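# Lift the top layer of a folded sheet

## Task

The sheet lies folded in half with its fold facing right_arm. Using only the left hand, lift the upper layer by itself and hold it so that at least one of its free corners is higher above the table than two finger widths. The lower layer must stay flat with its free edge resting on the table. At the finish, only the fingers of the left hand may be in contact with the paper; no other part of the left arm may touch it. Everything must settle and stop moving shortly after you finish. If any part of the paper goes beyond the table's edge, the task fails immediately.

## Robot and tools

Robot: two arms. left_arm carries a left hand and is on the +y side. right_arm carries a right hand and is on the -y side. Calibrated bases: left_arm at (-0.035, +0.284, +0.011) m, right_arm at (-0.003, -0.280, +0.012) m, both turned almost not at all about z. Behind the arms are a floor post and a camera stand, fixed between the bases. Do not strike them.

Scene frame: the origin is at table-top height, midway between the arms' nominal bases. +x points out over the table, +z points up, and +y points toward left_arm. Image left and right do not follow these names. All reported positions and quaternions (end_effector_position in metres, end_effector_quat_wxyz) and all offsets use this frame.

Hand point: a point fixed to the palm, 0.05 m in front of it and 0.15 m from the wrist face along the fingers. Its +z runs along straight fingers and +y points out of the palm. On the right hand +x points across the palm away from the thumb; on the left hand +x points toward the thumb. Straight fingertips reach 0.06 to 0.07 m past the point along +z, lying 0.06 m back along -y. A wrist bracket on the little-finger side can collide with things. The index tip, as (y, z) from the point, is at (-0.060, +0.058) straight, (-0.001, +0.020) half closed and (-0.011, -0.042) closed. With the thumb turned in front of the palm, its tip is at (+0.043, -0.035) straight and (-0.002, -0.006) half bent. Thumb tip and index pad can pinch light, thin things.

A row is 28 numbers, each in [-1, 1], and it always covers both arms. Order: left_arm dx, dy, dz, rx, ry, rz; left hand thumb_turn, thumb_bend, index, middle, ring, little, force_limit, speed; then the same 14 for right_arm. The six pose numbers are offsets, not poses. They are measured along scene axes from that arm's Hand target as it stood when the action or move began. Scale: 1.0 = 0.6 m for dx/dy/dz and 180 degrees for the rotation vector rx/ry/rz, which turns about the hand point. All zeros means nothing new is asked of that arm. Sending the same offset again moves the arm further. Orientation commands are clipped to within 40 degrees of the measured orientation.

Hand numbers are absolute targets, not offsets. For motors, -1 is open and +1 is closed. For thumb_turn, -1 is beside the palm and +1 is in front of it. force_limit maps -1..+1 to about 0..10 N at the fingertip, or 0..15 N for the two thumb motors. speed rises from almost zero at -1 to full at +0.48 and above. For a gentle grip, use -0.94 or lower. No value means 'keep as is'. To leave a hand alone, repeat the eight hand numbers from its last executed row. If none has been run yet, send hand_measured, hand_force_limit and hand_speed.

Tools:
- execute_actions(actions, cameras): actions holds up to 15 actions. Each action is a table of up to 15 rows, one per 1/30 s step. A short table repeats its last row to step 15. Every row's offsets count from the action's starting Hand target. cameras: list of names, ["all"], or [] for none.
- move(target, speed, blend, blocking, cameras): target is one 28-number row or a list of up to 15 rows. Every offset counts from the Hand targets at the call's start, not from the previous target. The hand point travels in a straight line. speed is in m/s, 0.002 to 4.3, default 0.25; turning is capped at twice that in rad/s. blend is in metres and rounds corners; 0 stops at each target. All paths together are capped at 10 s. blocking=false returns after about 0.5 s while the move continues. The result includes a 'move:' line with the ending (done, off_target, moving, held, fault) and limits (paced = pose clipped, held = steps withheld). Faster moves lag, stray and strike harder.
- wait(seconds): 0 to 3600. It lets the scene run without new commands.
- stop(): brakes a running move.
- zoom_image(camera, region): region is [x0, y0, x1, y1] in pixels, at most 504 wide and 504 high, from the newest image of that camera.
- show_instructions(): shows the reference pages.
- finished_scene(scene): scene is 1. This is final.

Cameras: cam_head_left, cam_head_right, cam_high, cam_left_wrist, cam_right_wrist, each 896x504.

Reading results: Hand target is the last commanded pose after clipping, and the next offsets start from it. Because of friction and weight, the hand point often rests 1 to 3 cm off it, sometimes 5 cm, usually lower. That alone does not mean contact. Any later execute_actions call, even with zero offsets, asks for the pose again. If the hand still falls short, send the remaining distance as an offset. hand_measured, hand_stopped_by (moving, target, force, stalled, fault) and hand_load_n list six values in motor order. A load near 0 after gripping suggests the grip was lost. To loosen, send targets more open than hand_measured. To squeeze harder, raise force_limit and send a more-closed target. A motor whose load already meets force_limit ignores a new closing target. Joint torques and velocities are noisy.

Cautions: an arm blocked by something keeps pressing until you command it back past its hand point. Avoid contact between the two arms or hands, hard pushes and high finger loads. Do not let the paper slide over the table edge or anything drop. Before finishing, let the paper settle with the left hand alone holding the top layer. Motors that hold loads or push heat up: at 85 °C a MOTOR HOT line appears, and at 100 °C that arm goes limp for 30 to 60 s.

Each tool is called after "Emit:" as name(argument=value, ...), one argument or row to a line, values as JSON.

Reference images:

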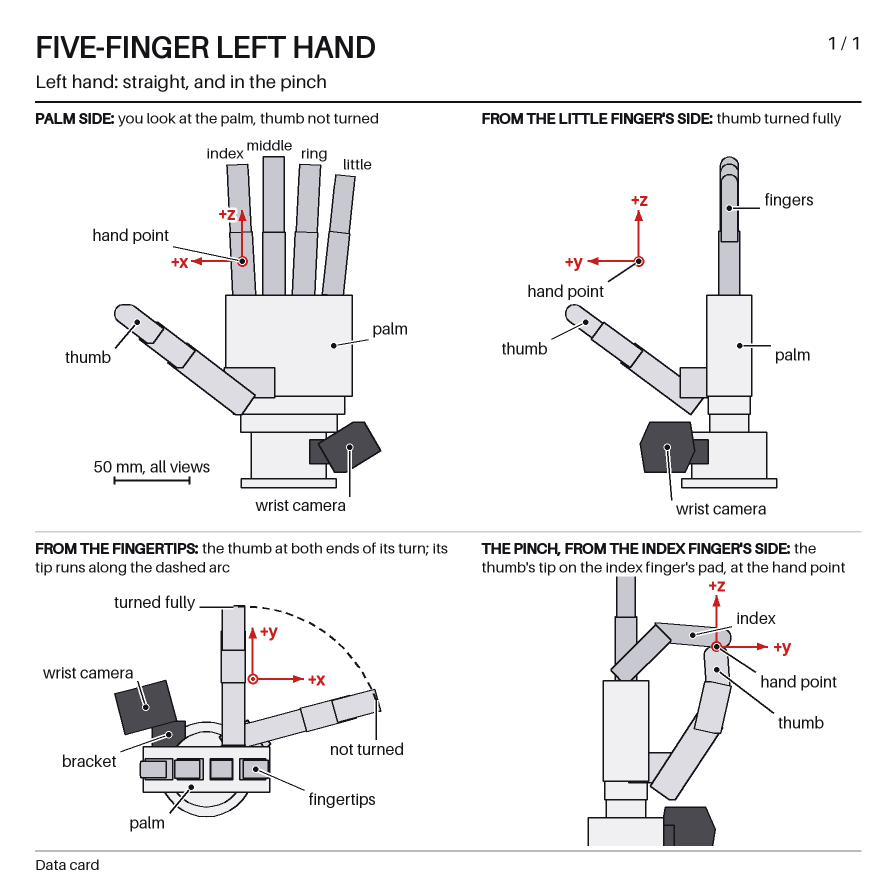

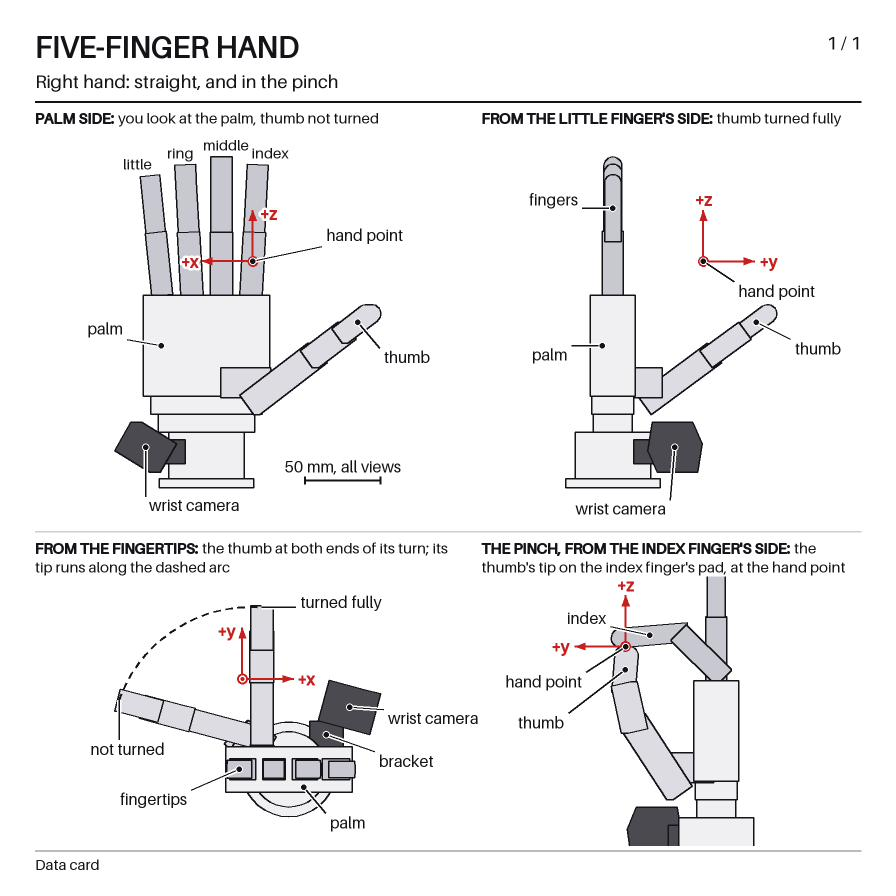

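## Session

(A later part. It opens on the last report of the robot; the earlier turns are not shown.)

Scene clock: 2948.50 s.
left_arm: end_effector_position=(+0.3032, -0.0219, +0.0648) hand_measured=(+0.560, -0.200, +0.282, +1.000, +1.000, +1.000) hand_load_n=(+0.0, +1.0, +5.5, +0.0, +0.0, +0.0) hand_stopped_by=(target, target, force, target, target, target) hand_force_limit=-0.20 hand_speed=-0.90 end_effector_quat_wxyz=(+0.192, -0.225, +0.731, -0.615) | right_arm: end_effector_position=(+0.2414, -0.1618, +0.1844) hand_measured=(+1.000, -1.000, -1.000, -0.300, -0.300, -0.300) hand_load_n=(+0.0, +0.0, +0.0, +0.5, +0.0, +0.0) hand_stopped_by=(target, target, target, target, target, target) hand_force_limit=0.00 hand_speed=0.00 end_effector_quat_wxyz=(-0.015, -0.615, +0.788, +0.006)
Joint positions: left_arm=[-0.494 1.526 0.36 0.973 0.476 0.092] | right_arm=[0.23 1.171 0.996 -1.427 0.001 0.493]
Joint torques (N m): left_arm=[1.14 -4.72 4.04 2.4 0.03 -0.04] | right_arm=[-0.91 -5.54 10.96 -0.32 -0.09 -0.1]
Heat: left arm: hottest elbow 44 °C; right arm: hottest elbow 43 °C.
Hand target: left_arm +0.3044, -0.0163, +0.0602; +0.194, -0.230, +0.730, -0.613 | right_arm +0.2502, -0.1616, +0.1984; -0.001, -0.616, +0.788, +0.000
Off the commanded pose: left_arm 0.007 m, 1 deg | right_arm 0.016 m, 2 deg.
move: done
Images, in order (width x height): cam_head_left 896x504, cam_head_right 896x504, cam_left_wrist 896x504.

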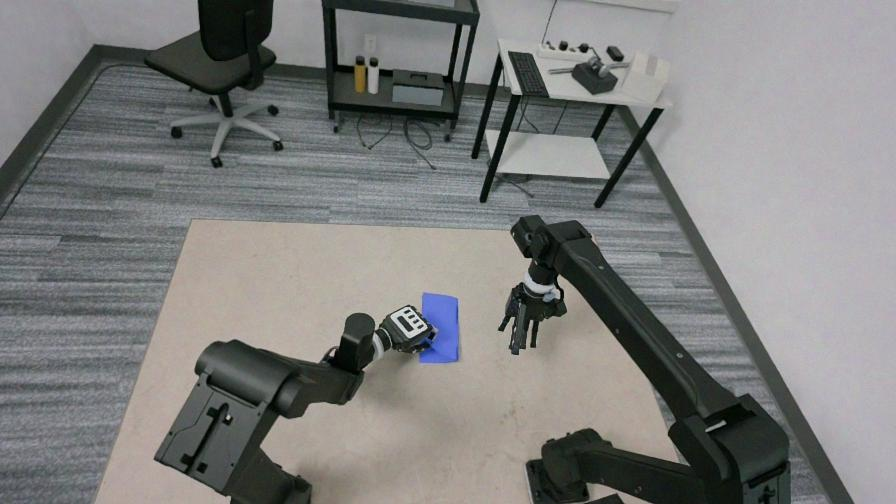

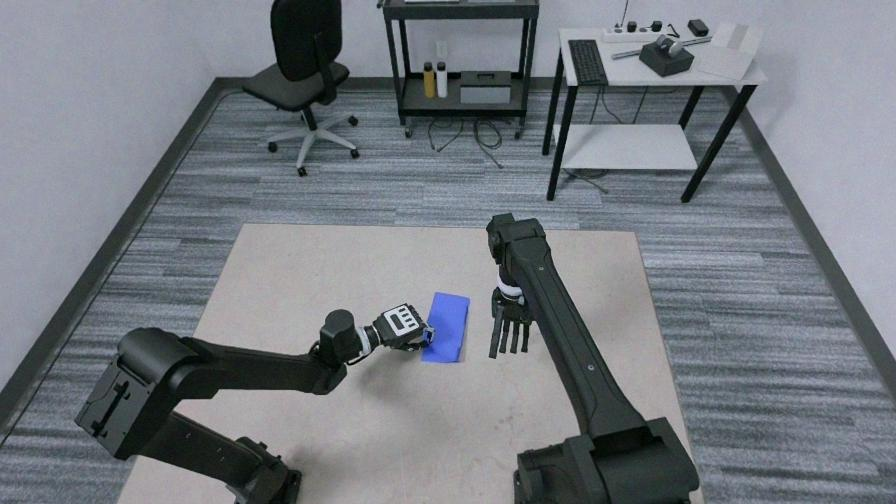

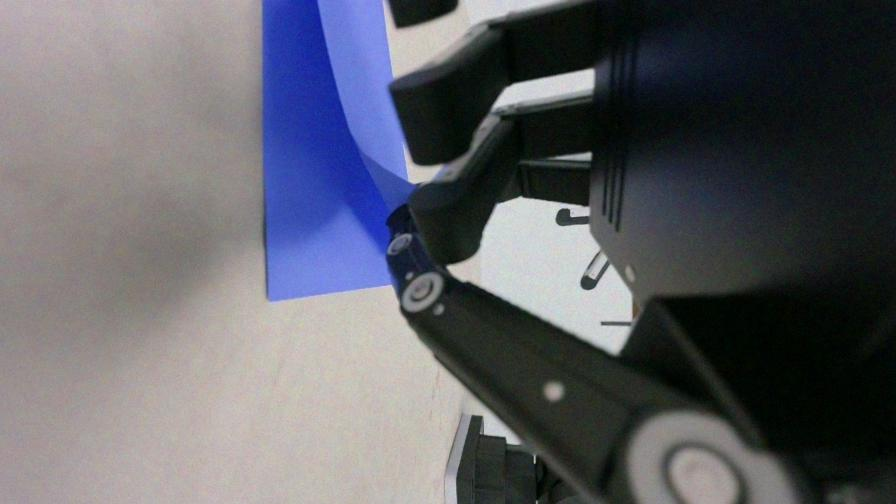

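Emit:
move(
  target=[0.0, 0.013, -0.004, 0, 0, 0, 0.56, -0.2, 0.4, 1, 1, 1, -0.2, -0.9, 0, 0, 0, 0, 0, 0, 1, -1, -1, -0.3, -0.3, -0.3, 0, 0],
  speed=0.03,
  cameras=["cam_left_wrist", "cam_head_left", "cam_head_right"],
)

Emit:
zoom_image(
  camera="cam_head_left",
  region=[400, 280, 500, 380],
)

Emit:
zoom_image(
  camera="cam_left_wrist",
  region=[240, 40, 500, 340],
)

Scene clock: 2961.17 s.
left_arm: end_effector_position=(+0.3036, -0.0142, +0.0632) hand_measured=(+0.560, -0.200, +0.282, +1.000, +1.000, +1.000) hand_load_n=(+0.0, +1.5, +5.5, +0.0, +0.0, +0.5) hand_stopped_by=(target, target, force, target, target, target) hand_force_limit=-0.20 hand_speed=-0.90 end_effector_quat_wxyz=(+0.191, -0.227, +0.730, -0.616) | right_arm: end_effector_position=(+0.2414, -0.1618, +0.1844) hand_measured=(+1.000, -1.000, -1.000, -0.300, -0.300, -0.300) hand_load_n=(+0.0, +0.0, +0.0, +0.0, +0.0, +0.0) hand_stopped_by=(target, target, target, target, target, target) hand_force_limit=0.00 hand_speed=0.00 end_effector_quat_wxyz=(-0.015, -0.615, +0.788, +0.006)
Joint positions: left_arm=[-0.47 1.528 0.351 0.985 0.5 0.092] | right_arm=[0.23 1.171 0.996 -1.427 0.001 0.493]
Joint torques (N m): left_arm=[1.26 -4.66 3.92 2.25 0.04 0.01] | right_arm=[-0.85 -5.6 10.97 -0.35 -0.09 -0.1]
Heat: left arm: hottest elbow 43 °C; right arm: hottest elbow 44 °C.
Hand target: left_arm +0.3045, -0.0085, +0.0579; +0.194, -0.230, +0.730, -0.614 | right_arm +0.2502, -0.1616, +0.1984; -0.001, -0.616, +0.788, +0.000
Off the commanded pose: left_arm 0.008 m, 1 deg | right_arm 0.016 m, 2 deg.
move: done
Images, in order (width x height): cam_head_left 896x504, cam_head_right 896x504, cam_left_wrist 896x504.

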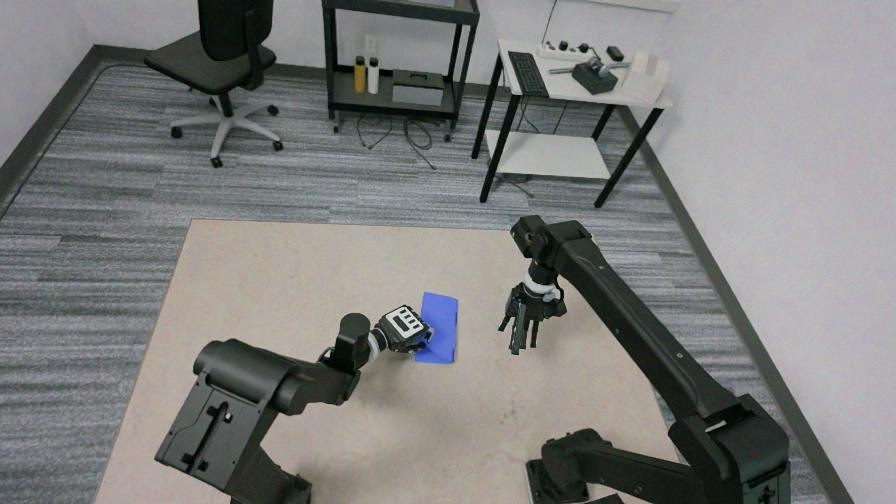

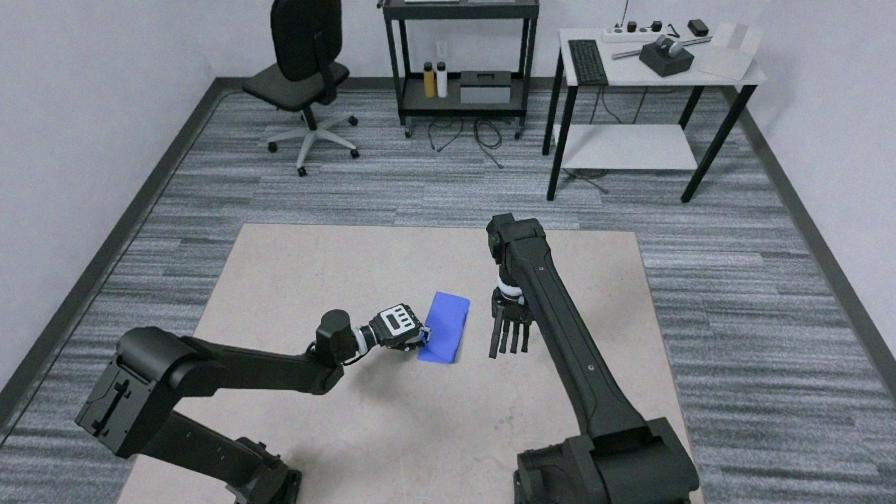

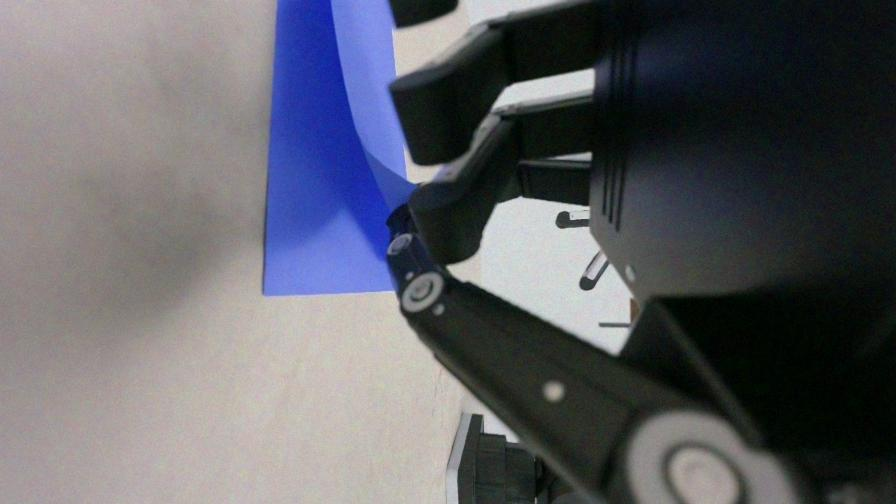

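Scaled by 5.040 from the camera's image (finer frame: 1280x720).

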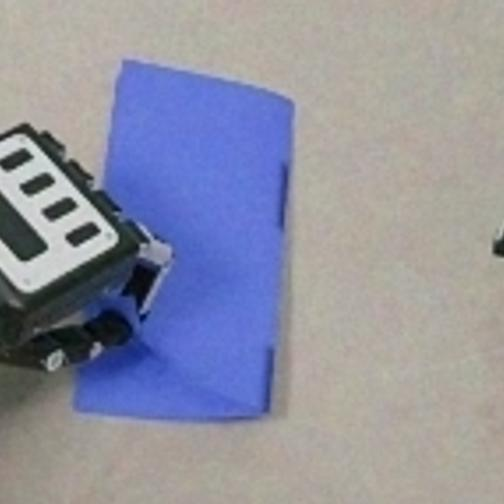

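Scaled by 1.680 from the camera's image (finer frame: 1280x720).

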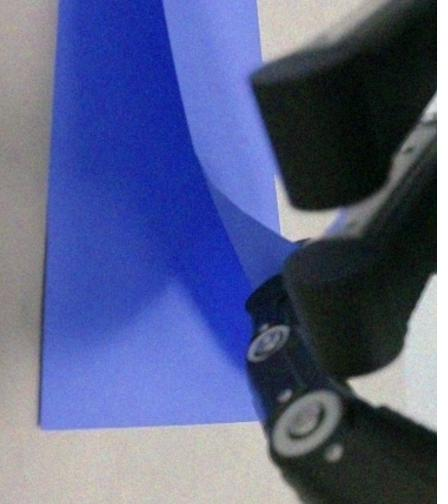

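Emit:
wait(
  seconds=1,
  cameras=["cam_right_wrist", "cam_high"],
)

Emit:
zoom_image(
  camera="cam_right_wrist",
  region=[280, 240, 440, 440],
)

Emit:
zoom_image(
  camera="cam_high",
  region=[460, 190, 560, 270],
)

Scene clock: 2971.30 s.
left_arm: end_effector_position=(+0.3036, -0.0142, +0.0632) hand_measured=(+0.560, -0.200, +0.282, +1.000, +1.000, +1.000) hand_load_n=(-0.5, +1.0, +5.0, +0.0, +0.5, +0.0) hand_stopped_by=(target, target, force, target, target, target) hand_force_limit=-0.20 hand_speed=-0.90 end_effector_quat_wxyz=(+0.191, -0.227, +0.730, -0.616) | right_arm: end_effector_position=(+0.2414, -0.1618, +0.1844) hand_measured=(+1.000, -1.000, -1.000, -0.300, -0.300, -0.300) hand_load_n=(+0.0, -0.5, +0.0, +0.0, +0.0, +0.0) hand_stopped_by=(target, target, target, target, target, target) hand_force_limit=0.00 hand_speed=0.00 end_effector_quat_wxyz=(-0.015, -0.615, +0.788, +0.006)
Joint positions: left_arm=[-0.47 1.528 0.351 0.985 0.5 0.092] | right_arm=[0.23 1.171 0.996 -1.427 0.001 0.493]
Joint torques (N m): left_arm=[1.14 -4.6 3.89 2.35 0.04 0.01] | right_arm=[-0.85 -5.54 10.96 -0.35 -0.08 -0.1]
Heat: left arm: hottest elbow 42 °C; right arm: hottest elbow 44 °C.
Hand target: left_arm +0.3045, -0.0085, +0.0579; +0.194, -0.230, +0.730, -0.613 | right_arm +0.2502, -0.1616, +0.1984; -0.001, -0.616, +0.788, +0.000
Off the commanded pose: left_arm 0.008 m, 1 deg | right_arm 0.016 m, 2 deg.
wait: 1.00 s; at rest from the start
Images, in order (width x height): cam_high 896x504, cam_right_wrist 896x504.

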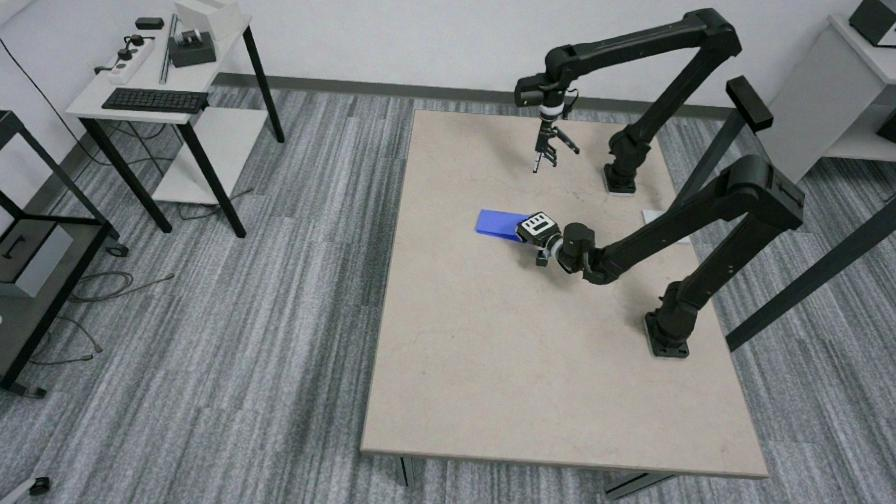

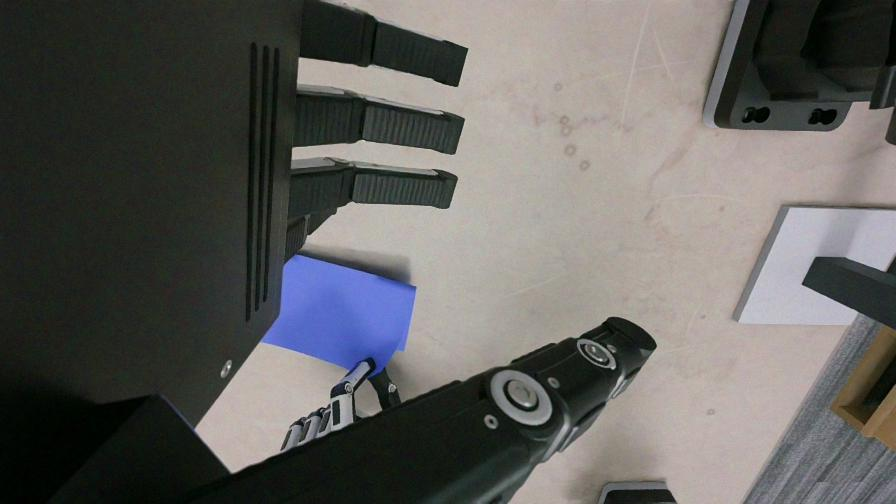

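Scaled by 2.520 from the camera's image (finer frame: 1280x720).

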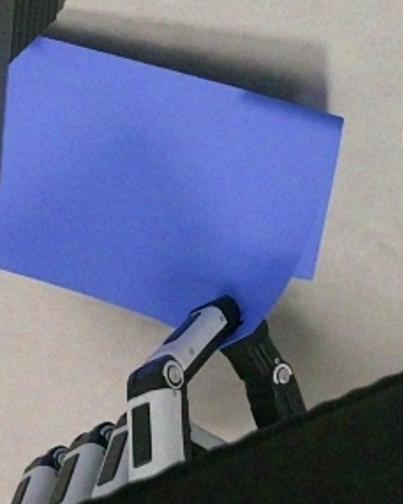

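Scaled by 5.040 from the camera's image (finer frame: 1280x720).

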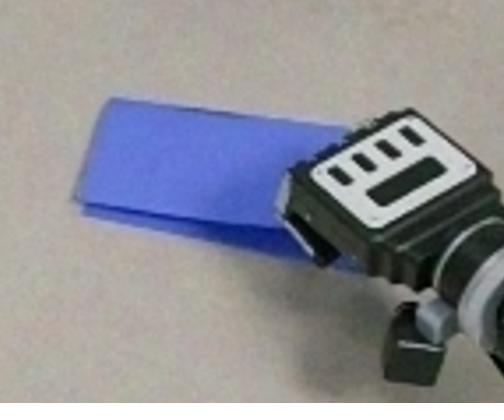

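Emit:
zoom_image(
  camera="cam_high",
  region=[500, 200, 560, 260],
)

Emit:
execute_actions(
  actions=[],
  cameras=["cam_head_left", "cam_head_right"],
)

Emit:
zoom_image(
  camera="cam_head_left",
  region=[405, 315, 445, 365],
)

Emit:
zoom_image(
  camera="cam_head_right",
  region=[405, 315, 445, 365],
)

Scaled by 8.400 from the camera's image (finer frame: 1280x720).

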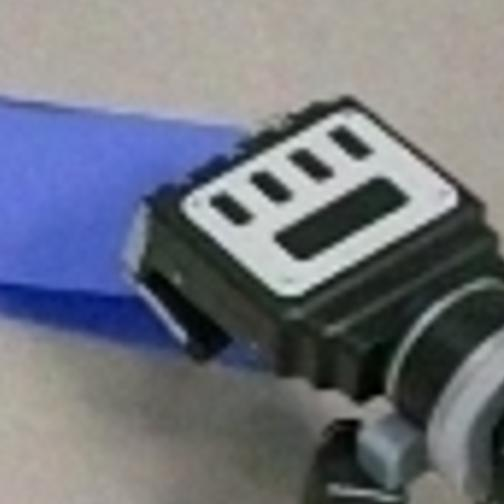

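Scene clock: 3050.07 s.
left_arm: end_effector_position=(+0.3036, -0.0142, +0.0632) hand_measured=(+0.560, -0.200, +0.282, +1.000, +1.000, +1.000) hand_load_n=(-0.5, +1.0, +5.5, +0.0, +0.0, +0.0) hand_stopped_by=(target, target, force, target, target, target) hand_force_limit=-0.20 hand_speed=-0.90 end_effector_quat_wxyz=(+0.191, -0.227, +0.730, -0.616) | right_arm: end_effector_position=(+0.2414, -0.1618, +0.1844) hand_measured=(+1.000, -1.000, -1.000, -0.300, -0.300, -0.300) hand_load_n=(+0.0, +0.0, +0.0, +0.0, +0.0, +0.0) hand_stopped_by=(target, target, target, target, target, target) hand_force_limit=0.00 hand_speed=0.00 end_effector_quat_wxyz=(-0.015, -0.615, +0.788, +0.006)
Joint positions: left_arm=[-0.47 1.528 0.351 0.985 0.5 0.092] | right_arm=[0.23 1.171 0.996 -1.427 0.001 0.493]
Joint velocities: within noise
Joint torques (N m): left_arm=[1.14 -4.54 3.92 2.36 0.03 0.01] | right_arm=[-0.97 -5.48 10.97 -0.35 -0.09 -0.1]
Motor temperatures (°C): left_arm=[29 38 40 31 30 31] | right_arm=[32 34 45 32 32 33]
Heat: left arm: hottest elbow 40 °C; right arm: hottest elbow 45 °C.
Hand target: left_arm +0.3045, -0.0085, +0.0579; +0.194, -0.230, +0.730, -0.613 | right_arm +0.2502, -0.1616, +0.1984; -0.001, -0.616, +0.788, +0.000
Off the commanded pose: left_arm 0.008 m, 1 deg | right_arm 0.016 m, 2 deg.
Images, in order (width x height): cam_head_left 896x504, cam_head_right 896x504.

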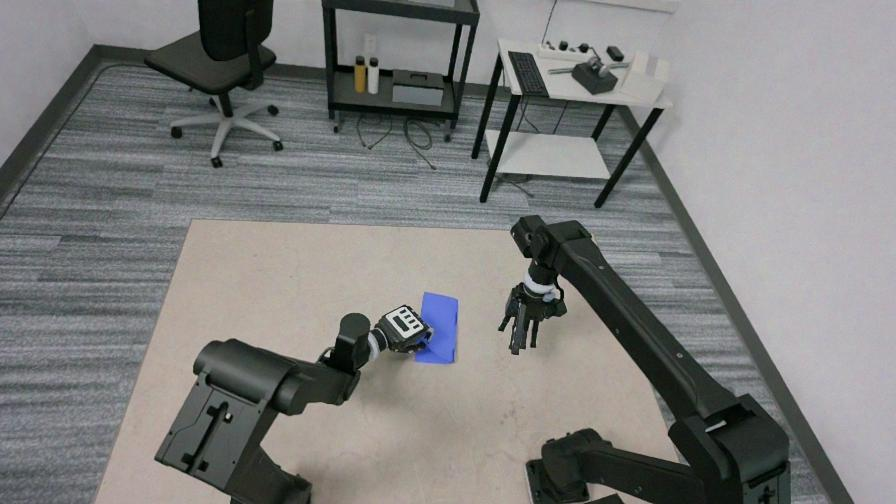

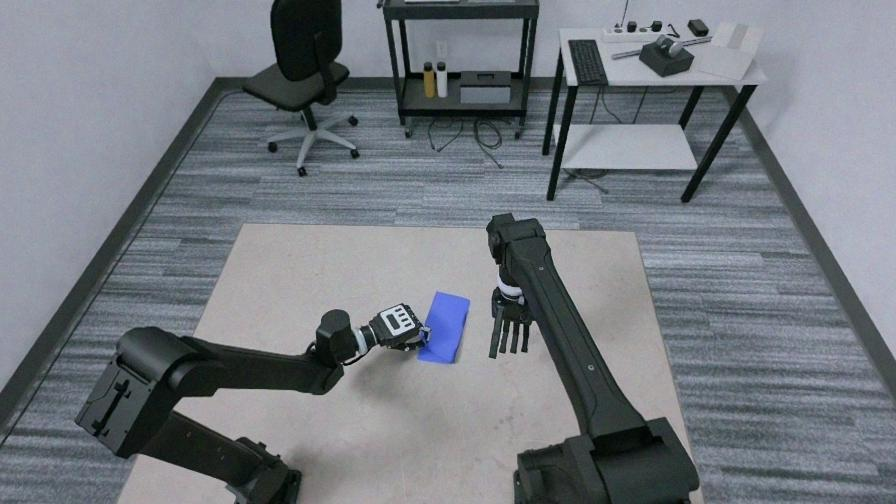

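Scaled by 10.080 from the camera's image (finer frame: 1280x720).

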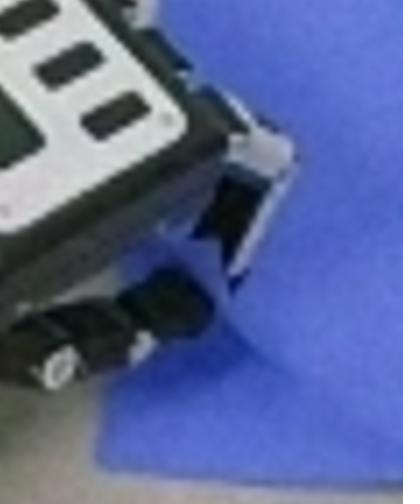

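Scaled by 10.080 from the camera's image (finer frame: 1280x720).

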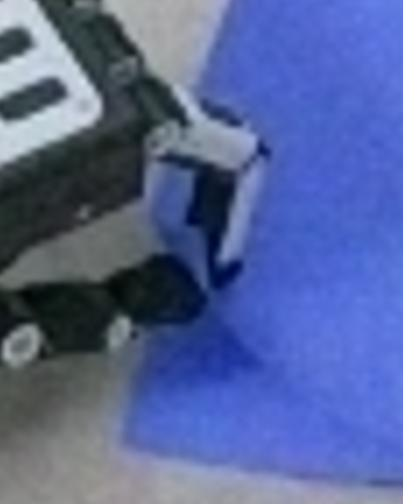

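Emit:
execute_actions(
  actions=[],
  cameras=["cam_left_wrist"],
)

Emit:
zoom_image(
  camera="cam_left_wrist",
  region=[220, 0, 480, 320],
)

Scene clock: 3063.50 s.
left_arm: end_effector_position=(+0.3036, -0.0142, +0.0632) hand_measured=(+0.560, -0.200, +0.282, +1.000, +1.000, +1.000) hand_load_n=(-0.5, +1.0, +5.5, +0.0, +0.0, +0.0) hand_stopped_by=(target, target, force, target, target, target) hand_force_limit=-0.20 hand_speed=-0.90 end_effector_quat_wxyz=(+0.191, -0.227, +0.730, -0.616) | right_arm: end_effector_position=(+0.2414, -0.1618, +0.1844) hand_measured=(+1.000, -1.000, -1.000, -0.300, -0.300, -0.300) hand_load_n=(+0.0, +0.0, +0.0, +0.0, +0.0, +0.0) hand_stopped_by=(target, target, target, target, target, target) hand_force_limit=0.00 hand_speed=0.00 end_effector_quat_wxyz=(-0.015, -0.615, +0.788, +0.006)
Joint positions: left_arm=[-0.47 1.528 0.351 0.985 0.5 0.092] | right_arm=[0.23 1.171 0.996 -1.427 0.001 0.493]
Joint velocities: within noise
Joint torques (N m): left_arm=[1.08 -4.66 3.93 2.36 0.03 0.01] | right_arm=[-0.79 -5.66 10.96 -0.34 -0.08 -0.1]
Motor temperatures (°C): left_arm=[29 38 40 31 30 31] | right_arm=[32 34 45 32 32 33]
Heat: left arm: hottest elbow 40 °C; right arm: hottest elbow 45 °C.
Hand target: left_arm +0.3045, -0.0085, +0.0579; +0.194, -0.230, +0.730, -0.613 | right_arm +0.2502, -0.1616, +0.1984; -0.001, -0.616, +0.788, +0.000
Off the commanded pose: left_arm 0.008 m, 1 deg | right_arm 0.016 m, 2 deg.
Images, in order (width x height): cam_left_wrist 896x504.

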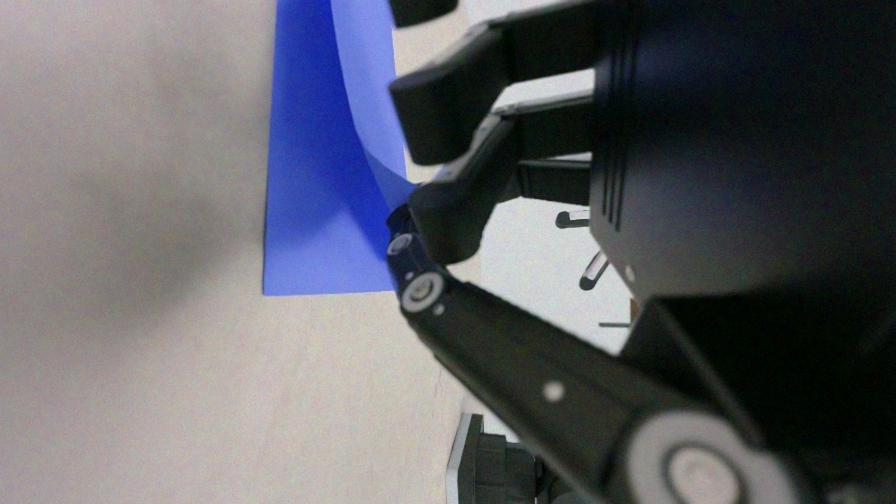

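Scaled by 1.575 from the camera's image (finer frame: 1280x720).

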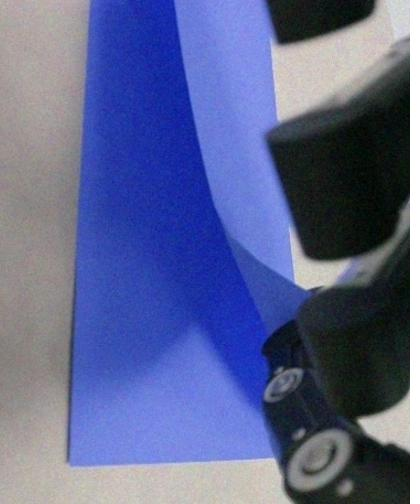

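Emit:
finished_scene(
)

The scene is finished: the task was done.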